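# Insert the peg fully into the block's hole inside the box

## Task

Push the peg completely into the hole of the block that sits on the floor of the open box.

## Robot and tools

Robot: two six-joint arms, left_arm and right_arm, each with a two-finger gripper. Both base plates hang on one metal frame behind the arms. For a 'too close' message, a plate and its half of the frame count as part of that arm. Calibrated bases in the scene frame: left_arm at (+0.014, +0.181, +0.187) m, quat_wxyz (+0.999, -0.036, +0.003, -0.023); right_arm at (-0.043, -0.183, +0.187) m, quat_wxyz (+0.999, +0.036, +0.002, -0.015). Each base is tilted slightly, so its own up direction is not exactly its z axis.

Frames: the scene frame has its origin at table height, midway between the nominal bases. +x points out over the table, +z points up, and left_arm is on the +y side. Arm names do not match image sides. Fixed cameras and the table use the scene frame. Each arm reports its gripper pose (end_effector_position in metres, end_effector_quat_wxyz) and its wrist camera in its own base frame. These readings can be off by a few centimetres, more at long reach. The fingers point along the gripper's +z axis and close along its y axis. The reported point lies between the pads, about 1 cm short of the fingertips.

The row: every command that moves something uses rows of 14 numbers, even when one arm stays still. The first 7 are left_arm: waist, shoulder, elbow, wrist pitch, wrist yaw, wrist roll, then gripper opening. The last 7 are right_arm in the same order. The joint numbers are absolute target angles in radians, on the same scale as Joint positions. Stated ranges are: waist -2.618..3.054, shoulder 0.000..3.142, elbow 0.000..3.142, wrist pitch -1.571..1.571, wrist yaw -1.571..1.571, wrist roll -2.094..2.094. The true ends can differ by up to 0.059 rad. A call is refused if a target lies more than 0.059 beyond a stated end and also further out than the current angle. Targets beyond a real end are clipped there, and then 'joint sent to its limit' may appear. The opening is an absolute command from -1 (closed) to +1 (fully open). To leave a gripper unchanged, repeat its current command, because 0 is a real command (half open). To hold a joint still, resend its 'Joint targets' value.

execute_actions(actions, cameras): actions is a list of actions. Each action is a table of up to 15 rows, and each row lasts one 1/30 s step. A shorter table repeats its last row until the 15 steps are done. An empty list just returns the state and images. Each step, a target can lead the measured angle by at most 0.339 rad (waist, shoulder, elbow) or 2.2 rad (wrist joints). If a gripper would end up more than 200 mm from where it is, that arm's targets are scaled back. A large change can therefore need several actions.

move(target, speed, blend, opening_speed, blocking, cameras): target is one 14-number row of absolute angles, or a list of up to 15 such rows visited in order within 10 s. speed is in rad/s for the joint with the farthest to go, from 0.01 to 12.57, default 0.5. Give one value, or one per target. blend (rad) rounds the corners at intermediate targets. opening_speed is the rate of change of the opening command per second, at least 0.2. With blocking=false, the call returns after about 0.5 s while the move continues, and a new move replaces it. All joints move in step, so the gripper follows a curve, not a straight line. Nothing avoids obstacles or the other arm. The result adds a 'move:' line: done, off_target (at rest with a joint more than 0.035 rad off), moving, held, or fault, plus limits=held if steps were withheld. done does not mean nothing is touching.

wait(seconds 0..10): the arms keep their last commands, and a running move continues. stop(): brakes a running move, which needs some distance. zoom_image(camera, region [x0,y0,x1,y1] in pixels, at most 504x504): gives a closer view of the latest image from cam_head_left, cam_head_right, cam_left_wrist or cam_right_wrist. All four images are 672x504. read_manual only returns licence texts. finished_scene(scene) ends the current scene for good. Call it only once the peg is fully seated and stays there with the robot let go.

Results contain Joint positions and Joint velocities, one block per arm in joint order, with the gripper opening (metres, 0.093 when open) and its rate at the end. They also contain Joint targets, Tool commands, grip_measured, joint torques (N m, with offsets; joints 1-3 wrap at ±28), and step readings for execute_actions calls. 'within noise' means the arm is still. 'joint command not followed' means the clearance check changed some targets.

Gripping: grip_measured uses the -1..+1 scale. The pads meet near -0.94, and the reading rises by about 0.0208 per millimetre of object width. A reading may be up to 0.02 too high. Sending about 0.24 below the reading for an object's width grips a rigid object at full force, about 50-65 N per pad. To hold, keep sending that number. To release, send a value well above the width reading. Avoid sudden commands far below the width reading, which give a brief hard squeeze.

Avoid: dropping the peg or releasing it while it moves; fast contact; targets set well past a contact, which push harder; arm-to-arm hits; closing one gripper on the other arm's fingers; and anything leaving the table. Loose objects may get small random pushes. Keep arms off long stretched holds or pushes against something they cannot reach. Motors heat up, a MOTOR HOT line warns at 75 °C, and at 90 °C that arm folds and stops for the rest of the scene.

Each tool is called after ">>>" in YAML: its name, and indented under it one key for each argument.

## Session

>>> execute_actions:
  actions: []

Scene clock: 0.00 s.
left_arm: end_effector_position=(+0.3904, +0.0034, +0.0750) grip_measured=+1.000 end_effector_quat_wxyz=(+0.533, -0.034, +0.845, +0.014) | right_arm: end_effector_position=(+0.3826, -0.0317, +0.0874) grip_measured=+1.000 end_effector_quat_wxyz=(+0.563, +0.077, +0.822, -0.048)
Joint positions: left_arm=[-0.028 1.554 0.413 0.692 -0.086 -0.054 0.093] | right_arm=[-0.016 1.525 0.358 0.792 0.152 0.068 0.093]
Joint velocities: within noise
Joint torques (N m): no reading
Heat: left arm: 32 °C; right arm: 30 °C.
Joint targets: left_arm=[-0.028 1.547 0.422 0.695 -0.086 -0.054] | right_arm=[-0.016 1.516 0.368 0.802 0.152 0.068]
Tool commands: left_gripper/opening=+1.0 right_gripper/opening=+1.0

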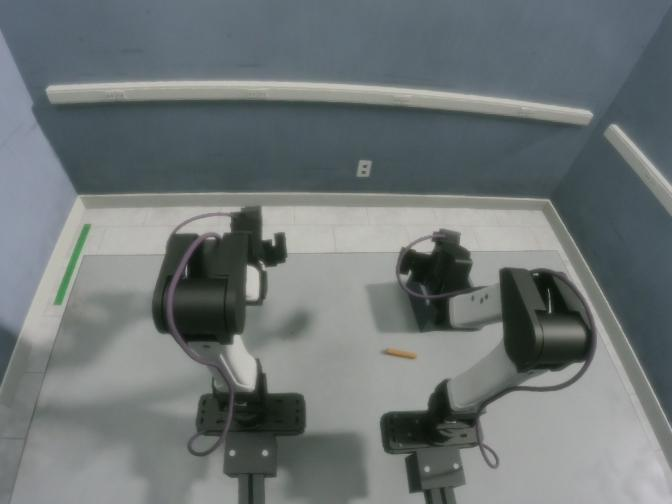

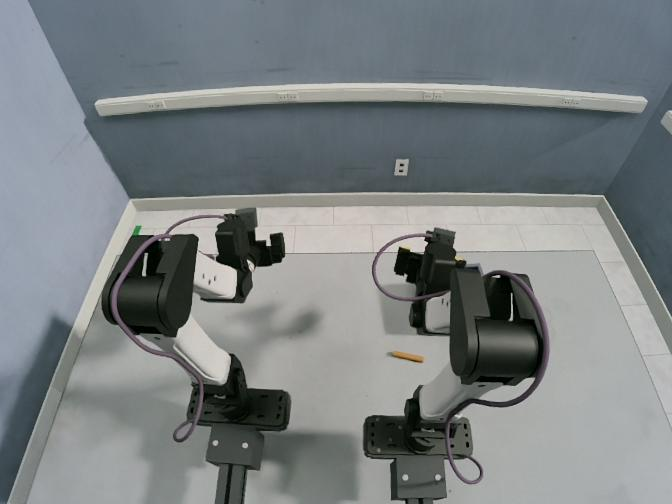

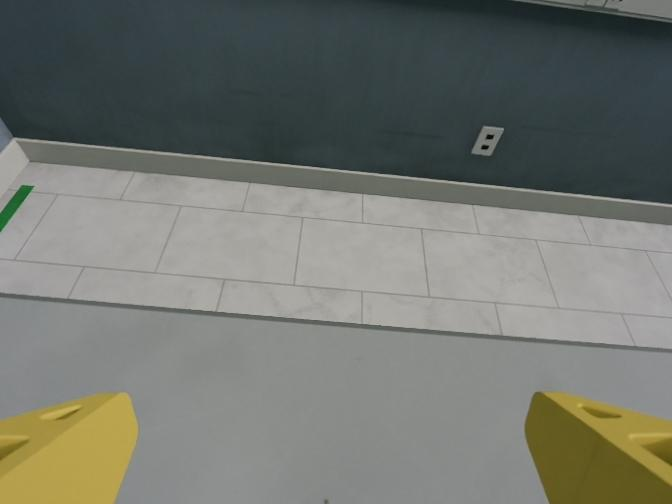

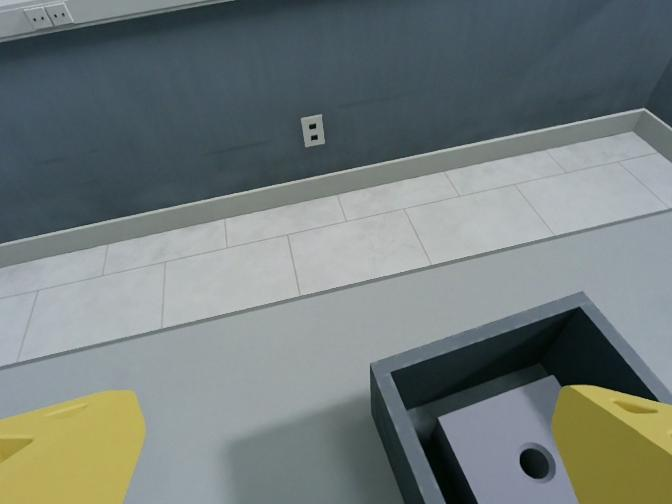

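>>> move:
  target: [-0.028,1.547,0.422,0.695,-0.086,-0.054,1,0.48,1.628,0.639,-0.582,0.07,0,1]
  speed: 1.0

Scene clock: 36.70 s.
left_arm: end_effector_position=(+0.3904, +0.0034, +0.0750) grip_measured=+1.000 end_effector_quat_wxyz=(+0.533, -0.034, +0.845, +0.014) | right_arm: end_effector_position=(+0.1926, +0.0838, -0.0401) grip_measured=+1.000 end_effector_quat_wxyz=(+0.002, -0.229, +0.973, -0.040)
Joint positions: left_arm=[-0.028 1.554 0.413 0.692 -0.086 -0.054 0.093] | right_arm=[0.473 1.617 0.608 -0.577 0.078 0.011 0.093]
Joint velocities: within noise
Joint torques (N m): left_arm=[0.01 -4.59 5.9 2.2 -0.01 -0.06] | right_arm=[0.99 -3.73 8.62 0.18 -0.04 -0.05]
Heat: left arm: 33 °C; right arm: 32 °C.
Joint targets: left_arm=[-0.028 1.547 0.422 0.695 -0.086 -0.054] | right_arm=[0.480 1.628 0.639 -0.582 0.070 0.000]
move: done

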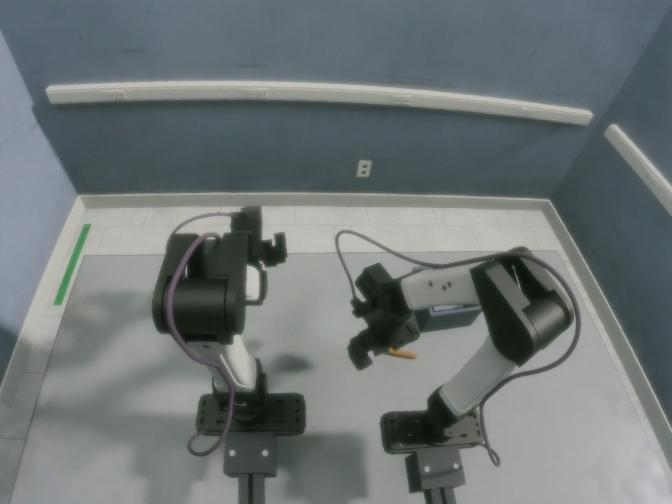

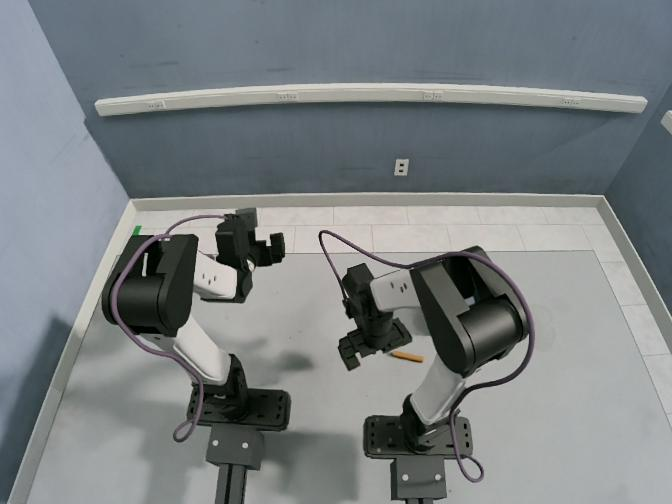

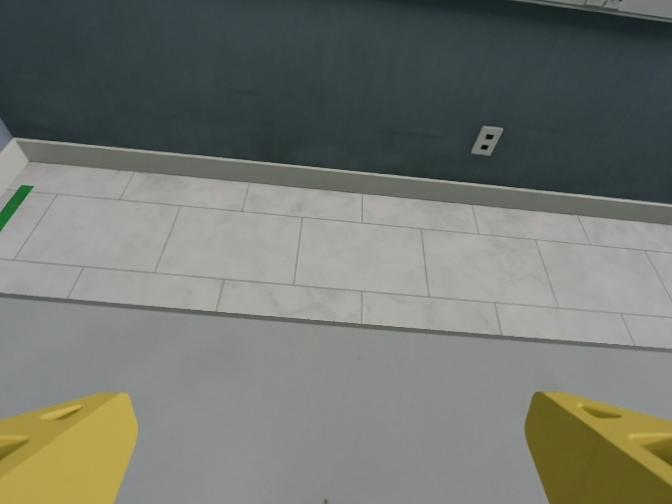

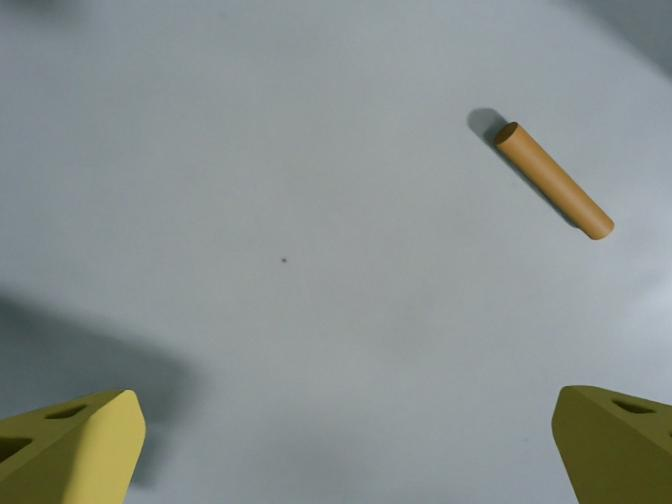

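>>> move:
  target: [-0.028,1.547,0.422,0.695,-0.086,-0.054,1,-0.06,1.98,1.117,-0.708,0.07,-0.06,1]
  speed: 1.0

>>> zoom_image:
  camera: "cam_head_left"
  region: [300, 200, 552, 452]

Scene clock: 71.97 s.
left_arm: end_effector_position=(+0.3904, +0.0034, +0.0750) grip_measured=+1.000 end_effector_quat_wxyz=(+0.533, -0.034, +0.845, +0.014) | right_arm: end_effector_position=(+0.3211, -0.0322, -0.0346) grip_measured=+1.000 end_effector_quat_wxyz=(-0.006, +0.007, +0.999, -0.036)
Joint positions: left_arm=[-0.028 1.554 0.413 0.692 -0.086 -0.054 0.093] | right_arm=[-0.062 1.966 1.089 -0.702 0.073 -0.048 0.093]
Joint velocities: within noise
Joint torques (N m): left_arm=[-0.05 -4.6 5.87 2.19 0 -0.06] | right_arm=[0.96 -7.27 8.51 0.09 0.02 -0.08]
Heat: left arm: 33 °C; right arm: 34 °C.
Joint targets: left_arm=[-0.028 1.547 0.422 0.695 -0.086 -0.054] | right_arm=[-0.060 1.980 1.117 -0.708 0.070 -0.060]
move: done

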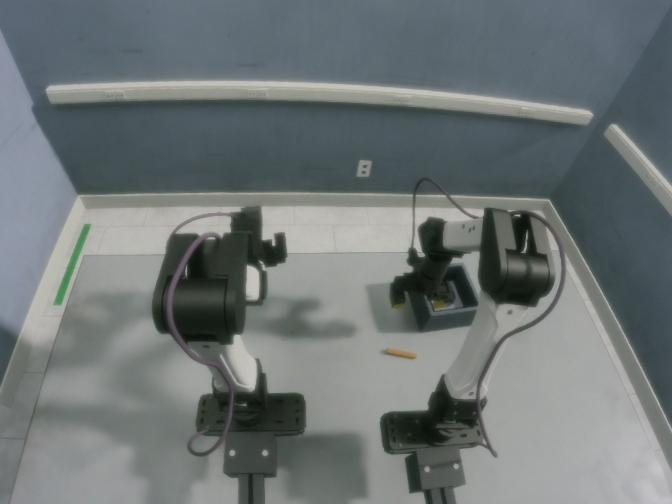

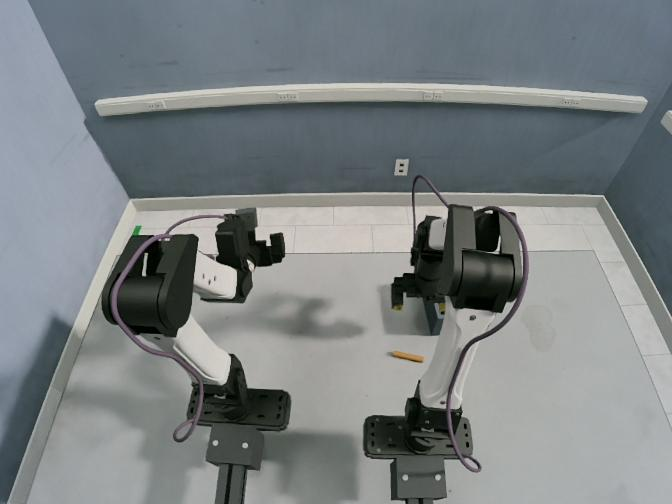

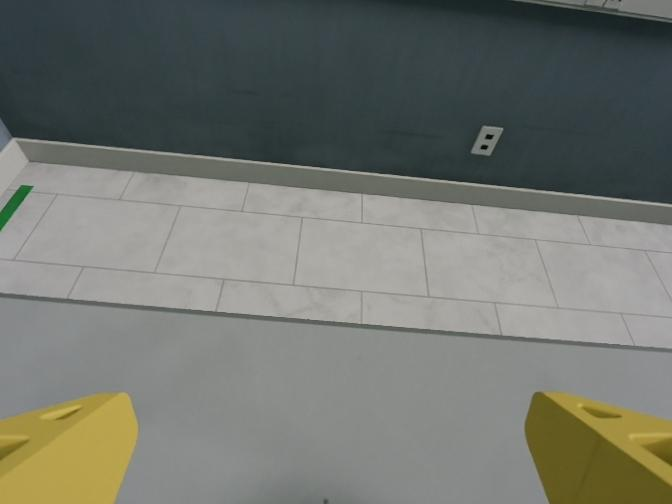

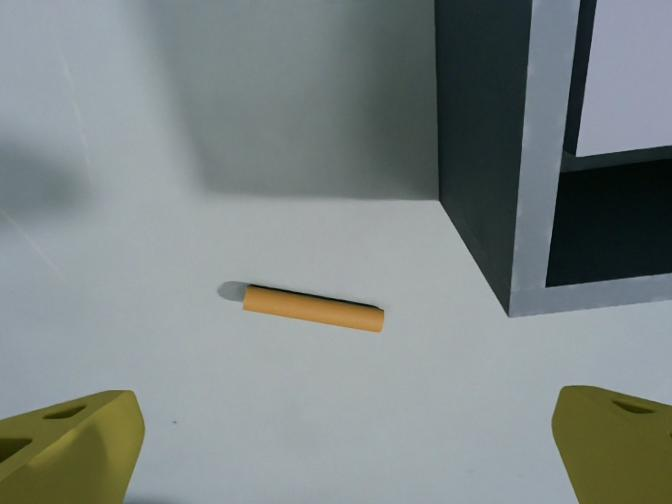

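Scaled by 2.000.

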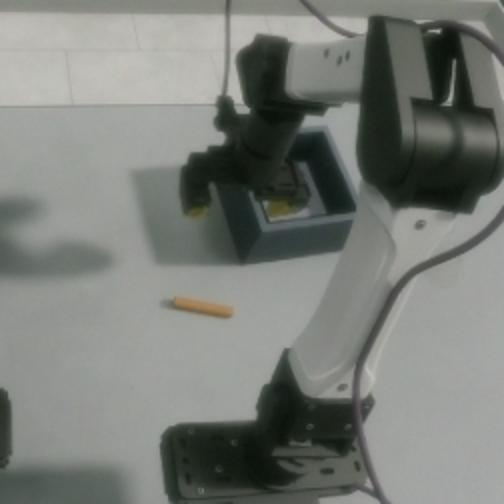

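>>> move:
  target: [-0.028,1.547,0.422,0.695,-0.086,-0.054,1,-0.33,2.17,1.58,-0.962,0.07,-0.33,1]
  speed: 1.0

Scene clock: 86.87 s.
left_arm: end_effector_position=(+0.3904, +0.0034, +0.0750) grip_measured=+1.000 end_effector_quat_wxyz=(+0.533, -0.034, +0.845, +0.014) | right_arm: end_effector_position=(+0.3779, -0.1432, +0.0020) grip_measured=+1.000 end_effector_quat_wxyz=(-0.006, +0.008, +0.999, -0.036)
Joint positions: left_arm=[-0.028 1.554 0.413 0.692 -0.086 -0.054 0.093] | right_arm=[-0.332 2.154 1.55 -0.955 0.072 -0.318 0.093]
Joint velocities: within noise
Joint torques (N m): left_arm=[-0.05 -4.63 5.87 2.2 -0.01 -0.05] | right_arm=[0.98 -9.4 9.55 0.07 0.05 -0.07]
Heat: left arm: 33 °C; right arm: 35 °C.
Joint targets: left_arm=[-0.028 1.547 0.422 0.695 -0.086 -0.054] | right_arm=[-0.330 2.170 1.580 -0.962 0.070 -0.330]
move: done

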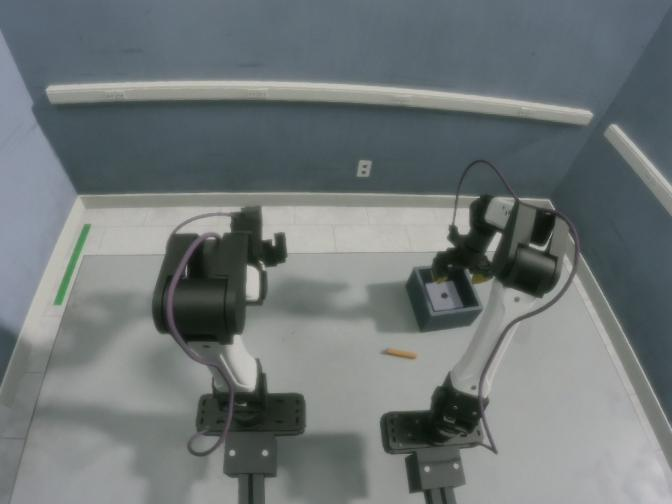

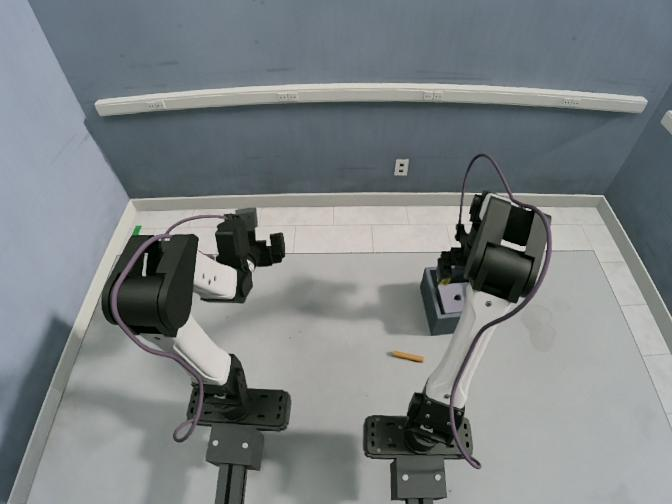

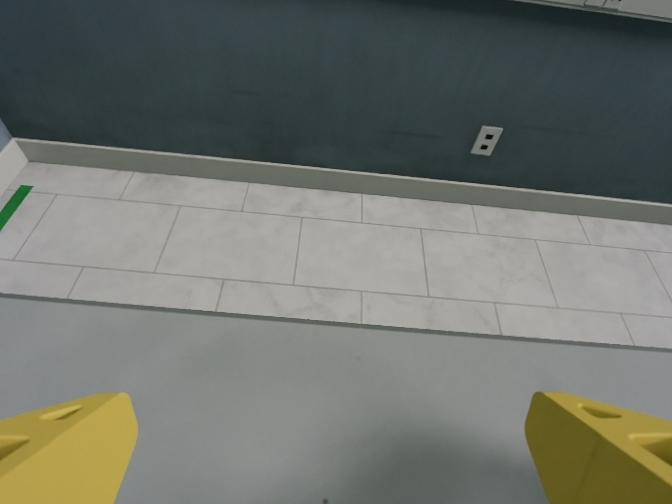

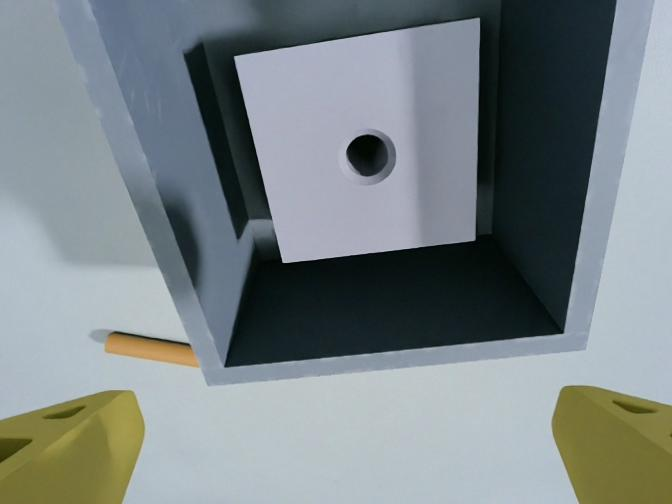

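>>> move:
  target: [-0.028,1.547,0.422,0.695,-0.086,-0.054,1,-0.034,2.026,0.688,-0.218,0.072,-0.034,1]
  speed: 1.0

Scene clock: 130.00 s.
left_arm: end_effector_position=(+0.3904, +0.0034, +0.0750) grip_measured=+1.000 end_effector_quat_wxyz=(+0.533, -0.034, +0.845, +0.014) | right_arm: end_effector_position=(+0.3146, -0.0634, -0.0859) grip_measured=+1.000 end_effector_quat_wxyz=(+0.109, +0.008, +0.983, -0.145)
Joint positions: left_arm=[-0.028 1.554 0.413 0.692 -0.086 -0.054 0.093] | right_arm=[-0.054 1.982 0.742 -0.093 0.278 -0.073 0.093]
Joint velocities: within noise
Joint torques (N m): left_arm=[-0.02 -4.59 5.93 2.19 -0.01 -0.05] | right_arm=[2.41 -3.63 -0.79 -0.58 -1.78 0.5]
Heat: left arm: 34 °C; right arm: 37 °C.
Joint targets: left_arm=[-0.028 1.547 0.422 0.695 -0.086 -0.054] | right_arm=[-0.034 2.026 0.688 -0.218 0.072 -0.034]
move: off_target (right_arm); right_arm: the wrist yaw is farthest, 0.206 rad from its target

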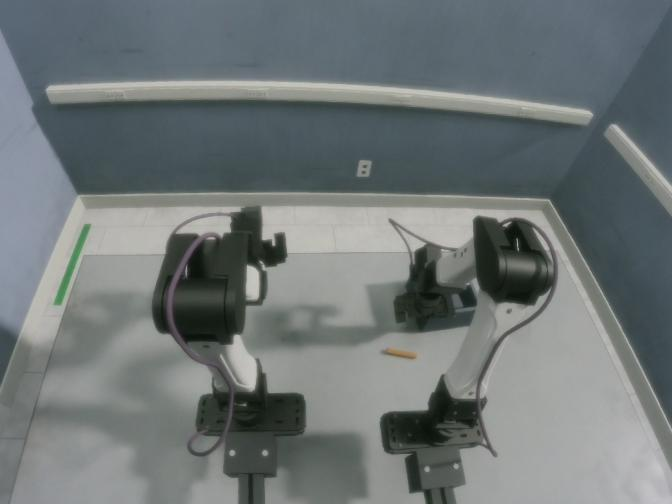

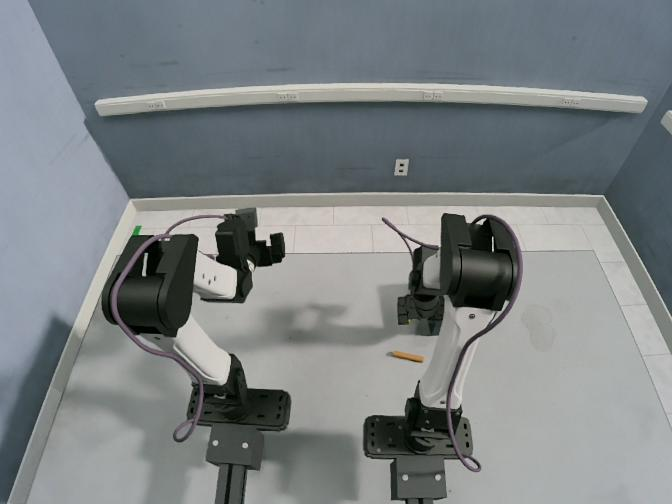

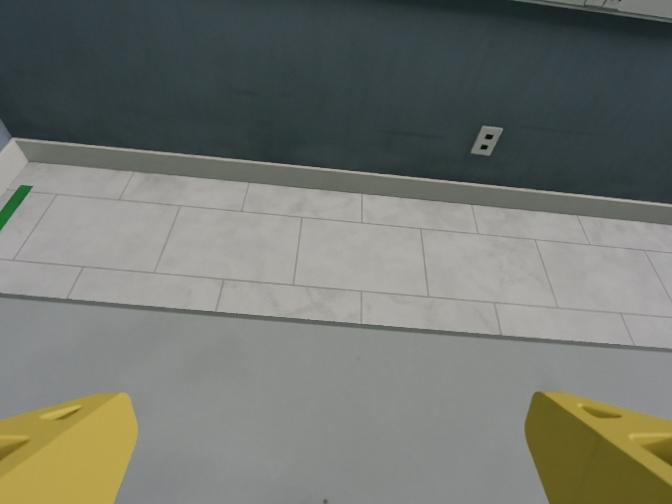

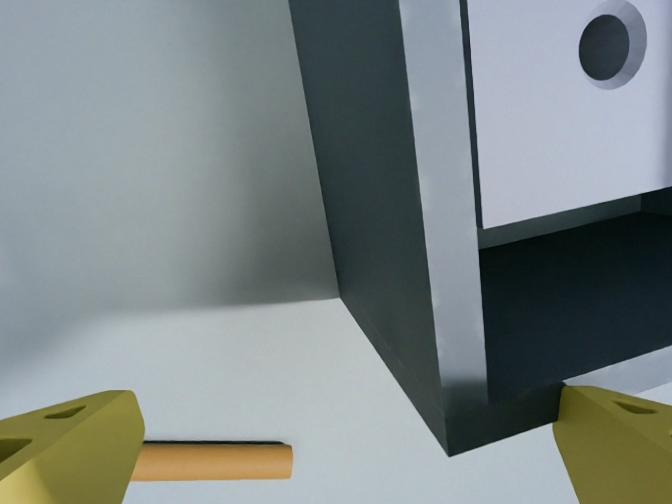

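>>> move:
  target:
    - [-0.028,1.547,0.422,0.695,-0.086,-0.054,1,-0.06,1.95,1.117,-0.708,0.07,-0.06,1]
    - [-0.028,1.547,0.422,0.695,-0.086,-0.054,1,-0.034,1.7,0.688,-0.46,0.072,-0.034,1]
  speed: 1.0
  blend: 0.1

Scene clock: 134.10 s.
left_arm: end_effector_position=(+0.3904, +0.0034, +0.0750) grip_measured=+1.000 end_effector_quat_wxyz=(+0.533, -0.034, +0.845, +0.014) | right_arm: end_effector_position=(+0.2513, -0.0242, -0.0477) grip_measured=+1.000 end_effector_quat_wxyz=(+0.025, -0.001, +0.999, -0.042)
Joint positions: left_arm=[-0.028 1.554 0.413 0.692 -0.086 -0.054 0.093] | right_arm=[-0.042 1.732 0.696 -0.48 0.081 -0.046 0.093]
Joint velocities: within noise
Joint torques (N m): left_arm=[-0.02 -4.6 5.86 2.2 0 -0.05] | right_arm=[1.32 -8.8 4.36 0.45 -0.04 0.14]
Heat: left arm: 34 °C; right arm: 36 °C.
Joint targets: left_arm=[-0.028 1.547 0.422 0.695 -0.086 -0.054] | right_arm=[-0.034 1.700 0.688 -0.460 0.072 -0.034]
move: done

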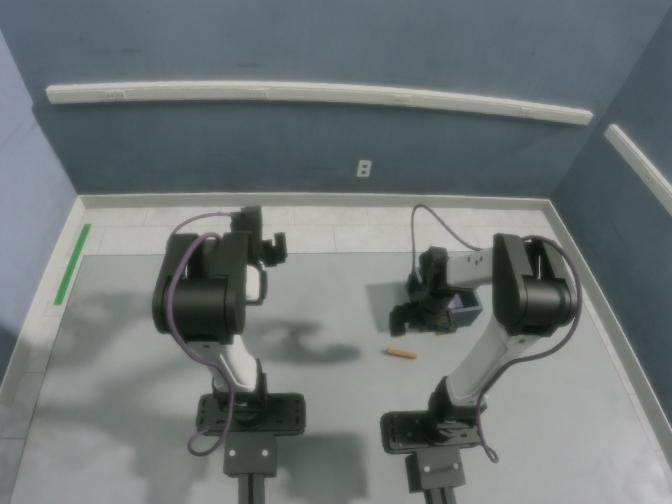

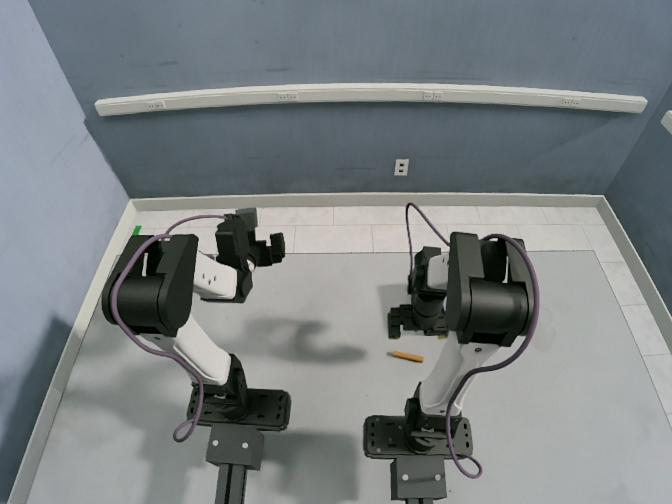

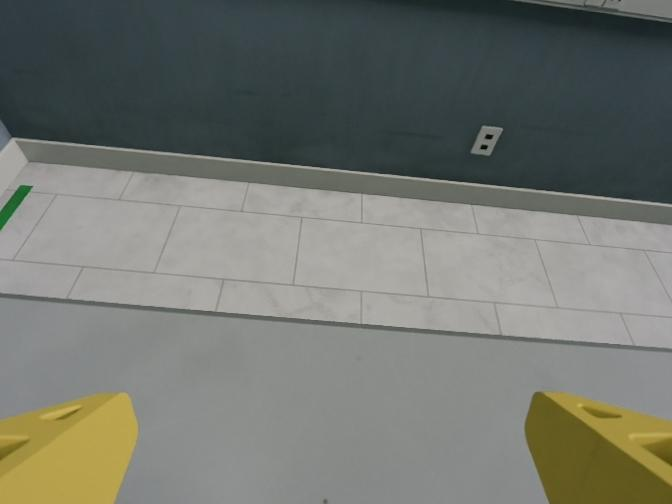

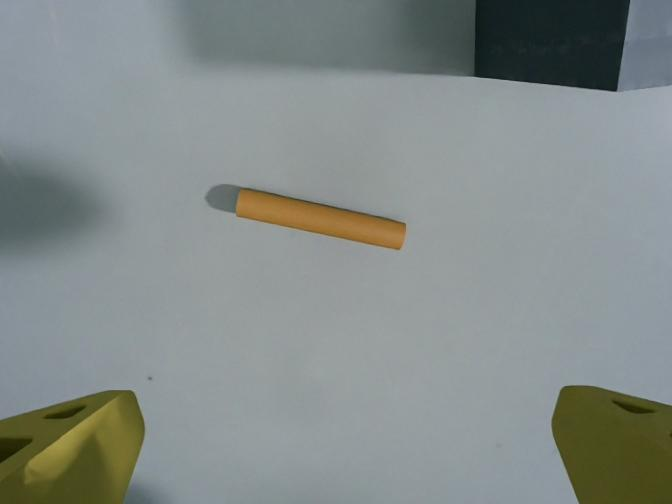

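>>> move:
  target: [-0.028,1.547,0.422,0.695,-0.086,-0.054,1,-0.5455,2.174,0.876,-0.488,-0.59,-2.0,1]
  speed: 1.2

>>> zoom_image:
  camera: "cam_head_left"
  region: [300, 200, 552, 452]

Scene clock: 196.10 s.
left_arm: end_effector_position=(+0.3904, +0.0034, +0.0750) grip_measured=+1.000 end_effector_quat_wxyz=(+0.533, -0.034, +0.845, +0.014) | right_arm: end_effector_position=(+0.2462, -0.0459, -0.1007) grip_measured=+1.000 end_effector_quat_wxyz=(+0.220, -0.603, +0.742, +0.195)
Joint positions: left_arm=[-0.028 1.554 0.413 0.692 -0.086 -0.054 0.093] | right_arm=[-0.543 2.164 0.848 -0.501 -0.549 -1.977 0.093]
Joint velocities: within noise
Joint torques (N m): left_arm=[-0.02 -4.57 5.93 2.19 -0.01 -0.06] | right_arm=[0.39 -6.75 5.63 -0.34 -0.72 -0.19]
Heat: left arm: 36 °C; right arm: 36 °C.
Joint targets: left_arm=[-0.028 1.547 0.422 0.695 -0.086 -0.054] | right_arm=[-0.546 2.174 0.876 -0.488 -0.590 -2.000]
move: off_target (right_arm); right_arm: the wrist yaw is farthest, 0.041 rad from its target

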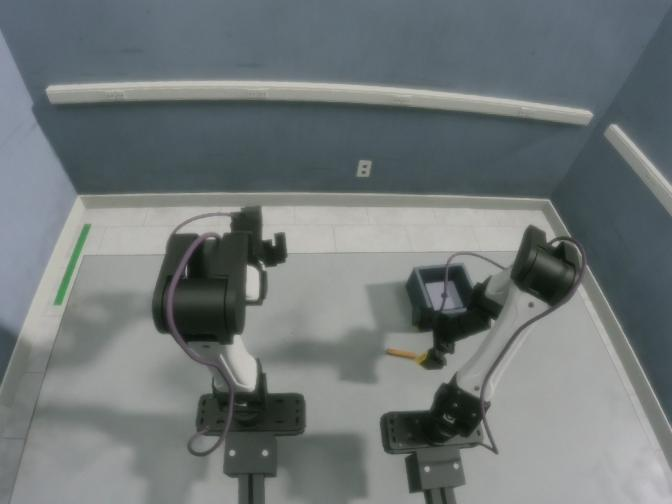

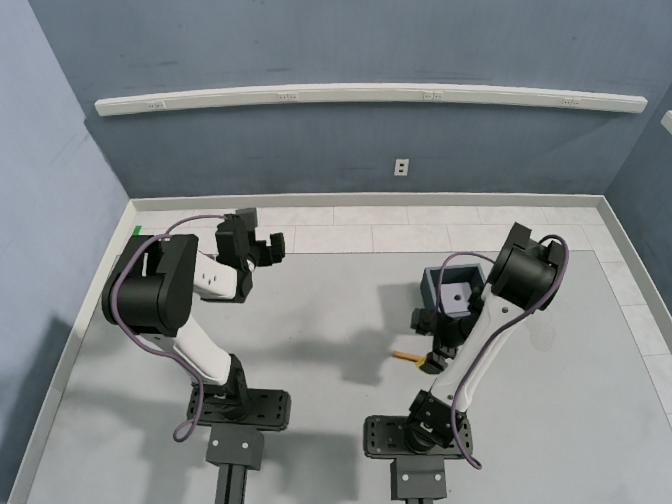

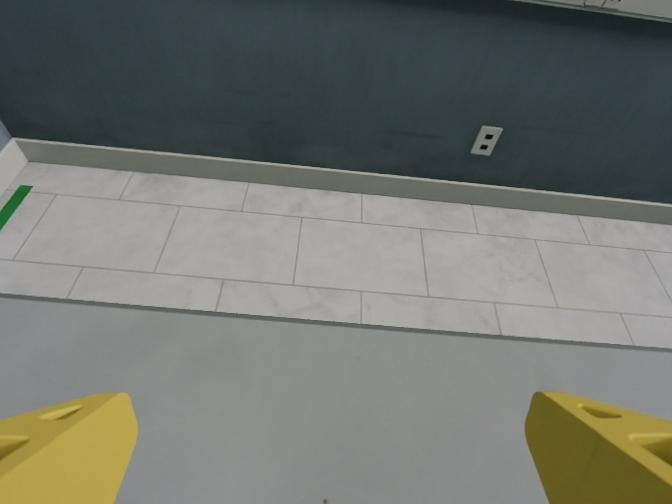

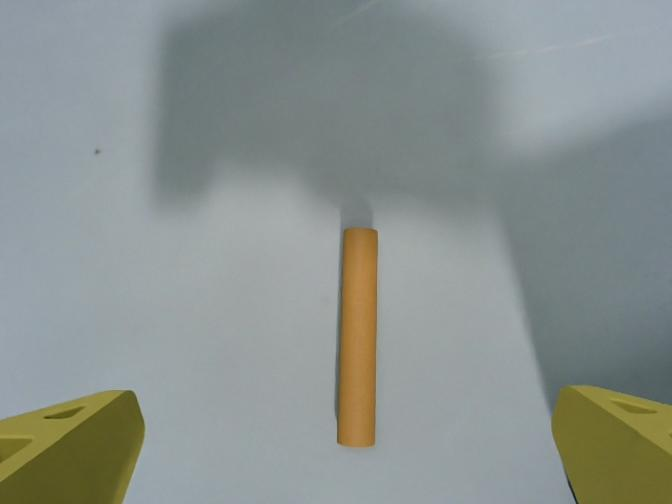

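Scaled by 2.000.

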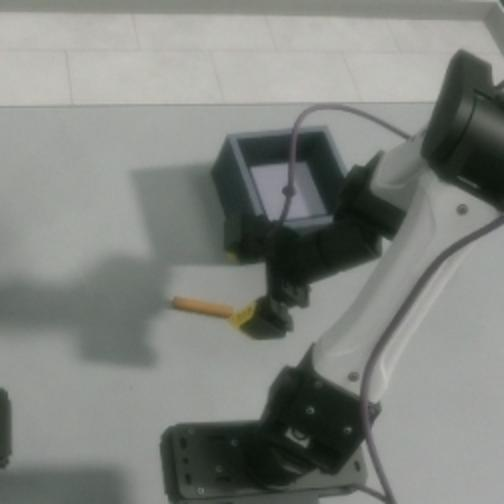

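>>> move:
  target: [-0.028,1.547,0.422,0.695,-0.086,-0.054,1,-0.5455,2.444,0.921,-0.263,-0.60,-2.01,1]
  speed: 0.4

Scene clock: 205.00 s.
left_arm: end_effector_position=(+0.3904, +0.0034, +0.0750) grip_measured=+1.000 end_effector_quat_wxyz=(+0.533, -0.034, +0.845, +0.014) | right_arm: end_effector_position=(+0.2478, -0.0416, -0.1646) grip_measured=+1.000 end_effector_quat_wxyz=(+0.234, -0.604, +0.734, +0.205)
Joint positions: left_arm=[-0.028 1.554 0.413 0.692 -0.086 -0.054 0.093] | right_arm=[-0.543 2.434 0.902 -0.305 -0.581 -1.999 0.093]
Joint velocities: within noise
Joint torques (N m): left_arm=[-0.05 -4.6 5.86 2.2 0 -0.06] | right_arm=[0.36 -7.25 3.44 -0.08 -0.54 -0.07]
Heat: left arm: 36 °C; right arm: 36 °C.
Joint targets: left_arm=[-0.028 1.547 0.422 0.695 -0.086 -0.054] | right_arm=[-0.546 2.444 0.921 -0.263 -0.600 -2.010]
move: off_target (right_arm); right_arm: the wrist pitch is farthest, 0.042 rad from its target

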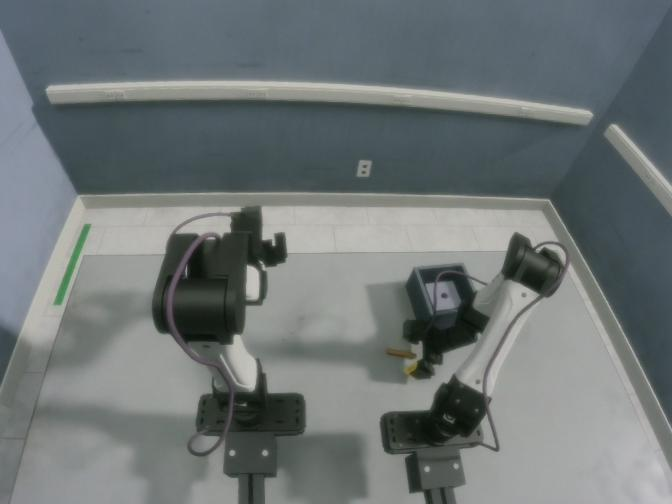

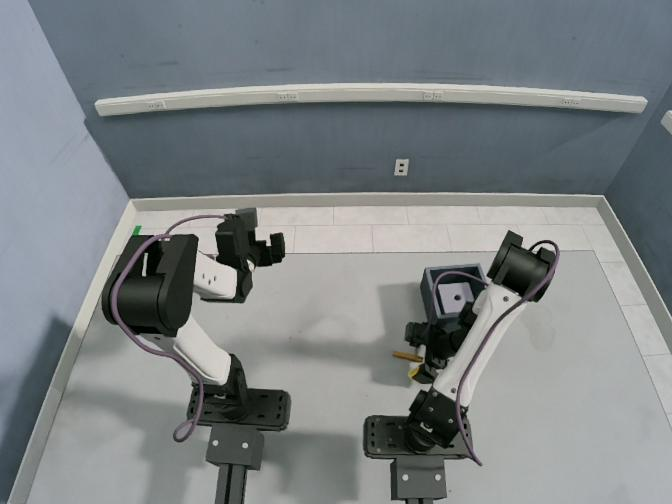

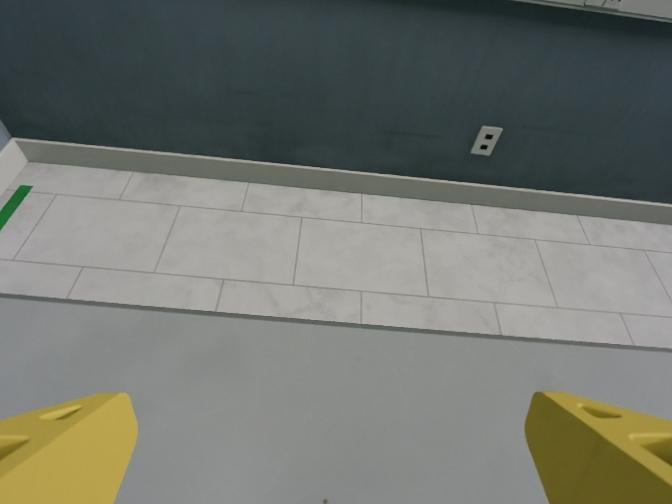

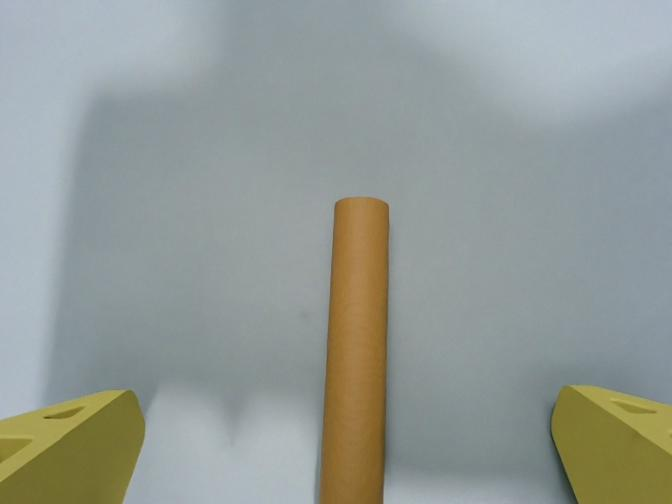

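>>> move:
  target: [-0.028,1.547,0.422,0.695,-0.086,-0.054,1,-0.5455,2.466,0.921,-0.225,-0.61,-2.01,1]
  speed: 0.4
  cameras: ["cam_right_wrist"]

>>> move:
  target: [-0.028,1.547,0.422,0.695,-0.086,-0.054,1,-0.5455,2.466,0.921,-0.225,-0.61,-2.01,-0.95]
  opening_speed: 1.5

Scene clock: 211.30 s.
left_arm: end_effector_position=(+0.3904, +0.0034, +0.0750) grip_measured=+1.000 end_effector_quat_wxyz=(+0.533, -0.034, +0.845, +0.014) | right_arm: end_effector_position=(+0.2487, -0.0412, -0.1677) grip_measured=+1.000 end_effector_quat_wxyz=(+0.239, -0.603, +0.733, +0.203)
Joint positions: left_arm=[-0.028 1.554 0.413 0.692 -0.086 -0.054 0.093] | right_arm=[-0.545 2.447 0.902 -0.286 -0.59 -2.001 0.093]
Joint velocities: within noise
Joint torques (N m): left_arm=[-0.02 -4.63 5.91 2.2 -0.01 -0.06] | right_arm=[0.44 -6.54 3.28 0.11 -0.53 -0.03]
Heat: left arm: 36 °C; right arm: 36 °C.
Joint targets: left_arm=[-0.028 1.547 0.422 0.695 -0.086 -0.054] | right_arm=[-0.546 2.466 0.921 -0.225 -0.610 -2.010]
move: off_target (right_arm); right_arm: the wrist pitch is farthest, 0.061 rad from its target
Images, in order (width x height): cam_right_wrist 672x504.

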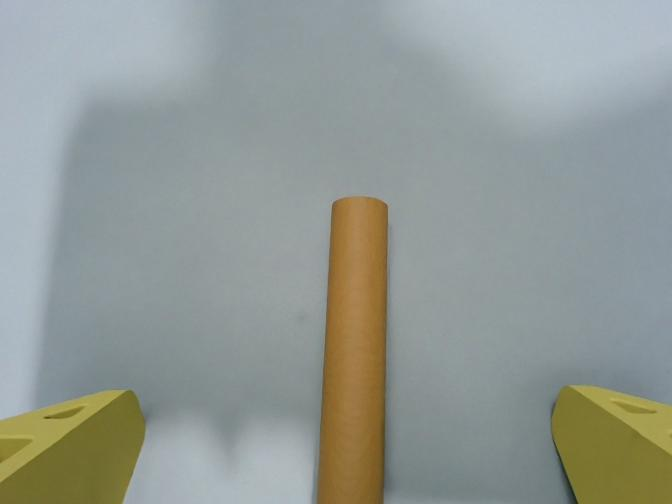

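Scene clock: 212.90 s.
left_arm: end_effector_position=(+0.3904, +0.0034, +0.0750) grip_measured=+1.000 end_effector_quat_wxyz=(+0.533, -0.034, +0.845, +0.014) | right_arm: end_effector_position=(+0.2507, -0.0412, -0.1682) grip_measured=-0.874 end_effector_quat_wxyz=(+0.244, -0.604, +0.732, +0.200)
Joint positions: left_arm=[-0.028 1.554 0.413 0.692 -0.086 -0.054 0.093] | right_arm=[-0.545 2.45 0.902 -0.275 -0.597 -2.002 0.003]
Joint velocities: within noise
Joint torques (N m): left_arm=[0.02 -4.59 5.9 2.21 0 -0.05] | right_arm=[0.54 -6.75 3.38 0.03 -0.47 -0.06]
Heat: left arm: 36 °C; right arm: 36 °C.
Joint targets: left_arm=[-0.028 1.547 0.422 0.695 -0.086 -0.054] | right_arm=[-0.545 2.466 0.921 -0.225 -0.610 -2.010]
move: off_target (right_arm); right_arm: the wrist pitch is farthest, 0.050 rad from its target

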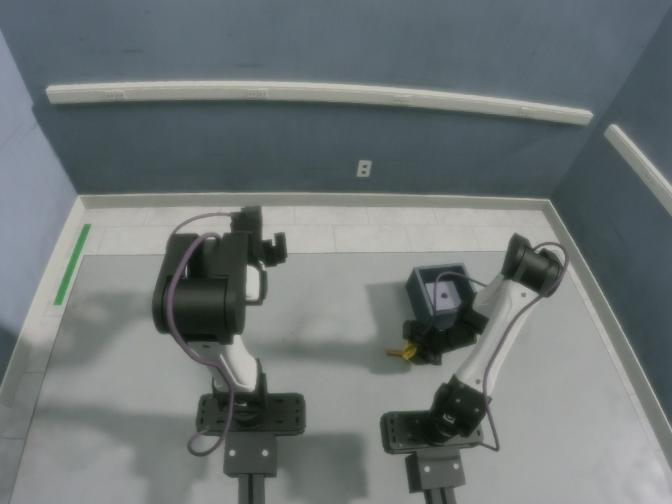

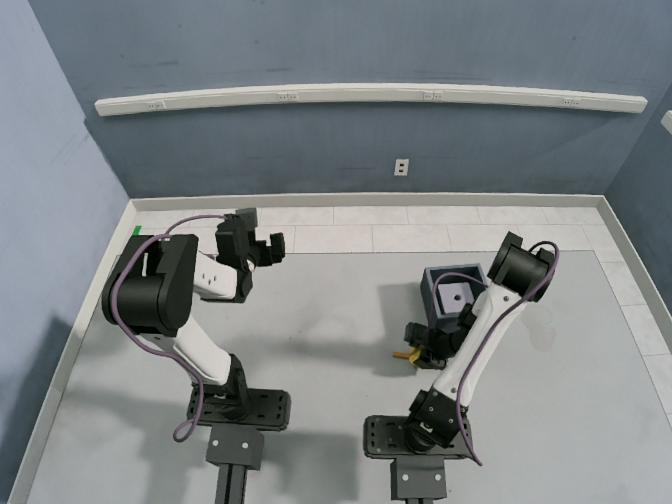

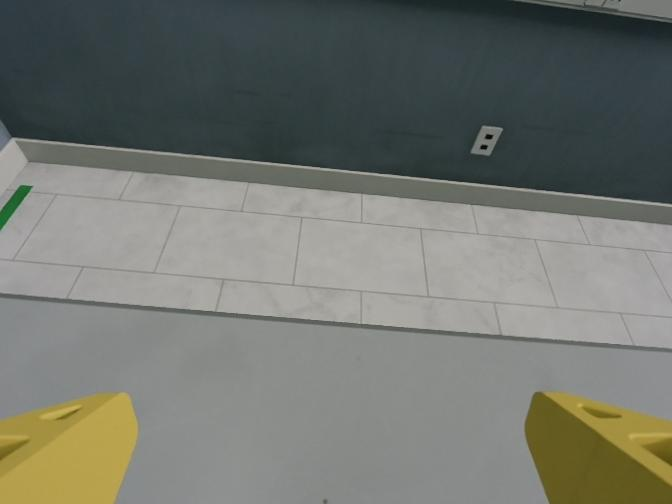

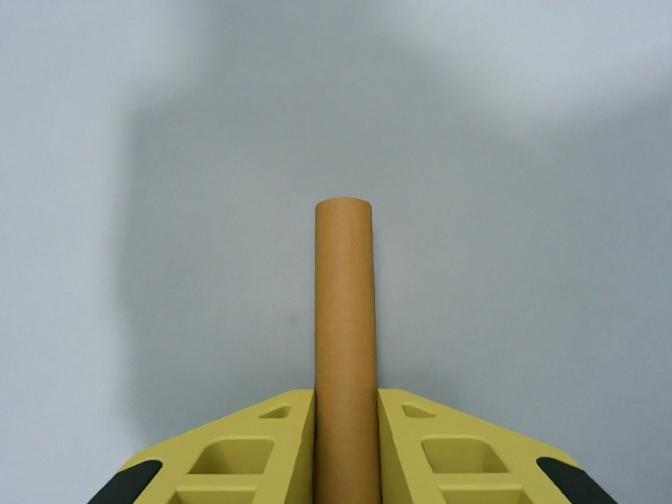

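>>> move:
  target:
    - [-0.028,1.547,0.422,0.695,-0.086,-0.054,1,-0.545,2.45,0.921,-0.235,-0.60,-2.01,1]
    - [-0.028,1.547,0.422,0.695,-0.086,-0.054,1,-0.5455,2.1,0.85,-0.5,-0.59,-2.0,1]
    - [-0.028,1.547,0.422,0.695,-0.086,-0.054,1,0.198,2.015,0.859,-0.513,0.32,-1.17,1]
  speed: [0.5,1.2,1.2]

Scene clock: 267.40 s.
left_arm: end_effector_position=(+0.3904, +0.0034, +0.0750) grip_measured=+1.000 end_effector_quat_wxyz=(+0.533, -0.034, +0.845, +0.014) | right_arm: end_effector_position=(+0.2570, -0.0022, -0.0915) grip_measured=+1.000 end_effector_quat_wxyz=(-0.138, -0.635, +0.753, -0.104)
Joint positions: left_arm=[-0.028 1.554 0.413 0.692 -0.086 -0.054 0.093] | right_arm=[0.196 2.053 0.848 -0.513 0.315 -1.182 0.093]
Joint velocities: within noise
Joint torques (N m): left_arm=[-0.02 -4.6 5.9 2.2 -0.01 -0.05] | right_arm=[0.68 -10.86 5.19 -0.14 0.15 0.2]
Heat: left arm: 37 °C; right arm: 36 °C.
Joint targets: left_arm=[-0.028 1.547 0.422 0.695 -0.086 -0.054] | right_arm=[0.198 2.015 0.859 -0.513 0.320 -1.170]
move: off_target (right_arm); right_arm: the shoulder is farthest, 0.038 rad from its target

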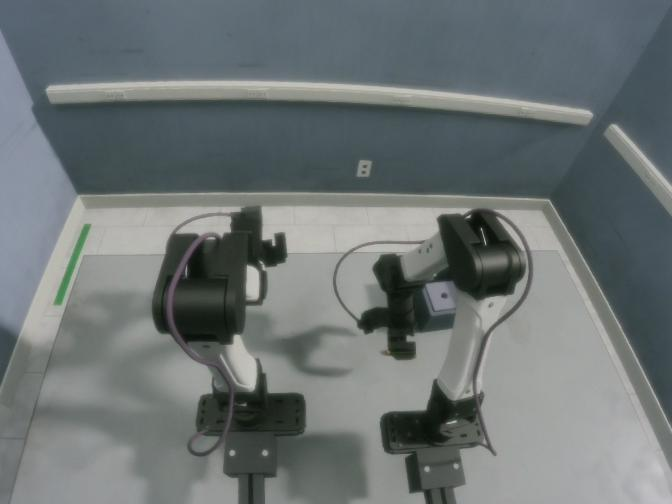

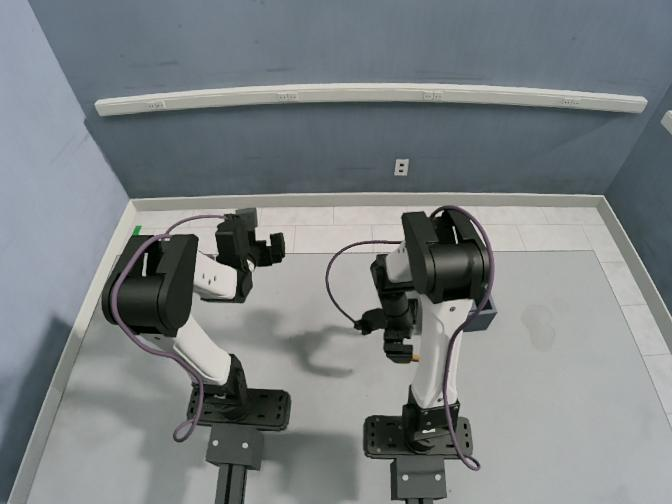

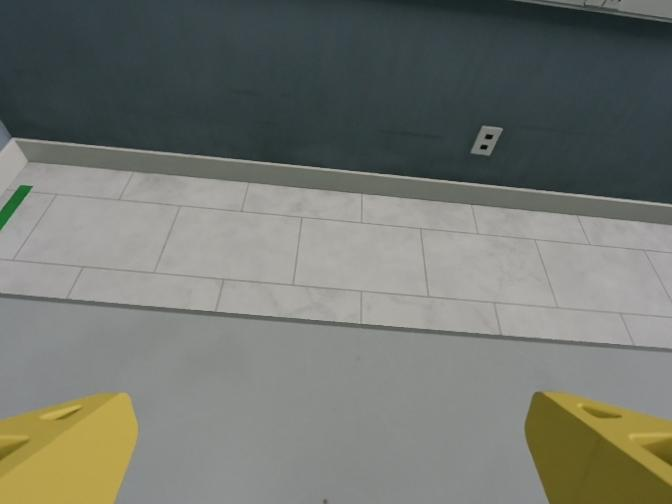

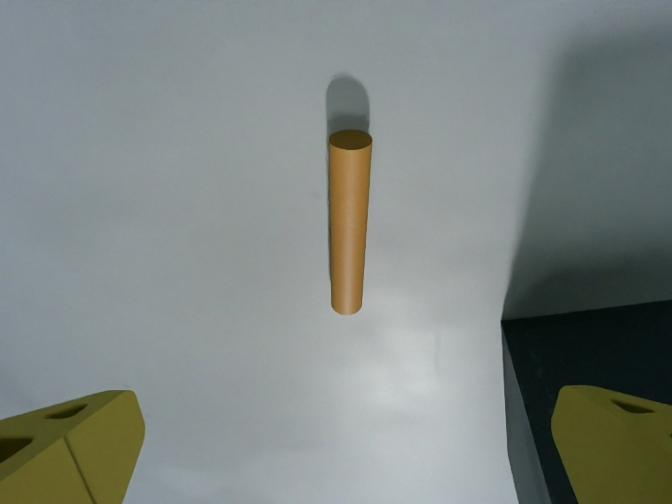

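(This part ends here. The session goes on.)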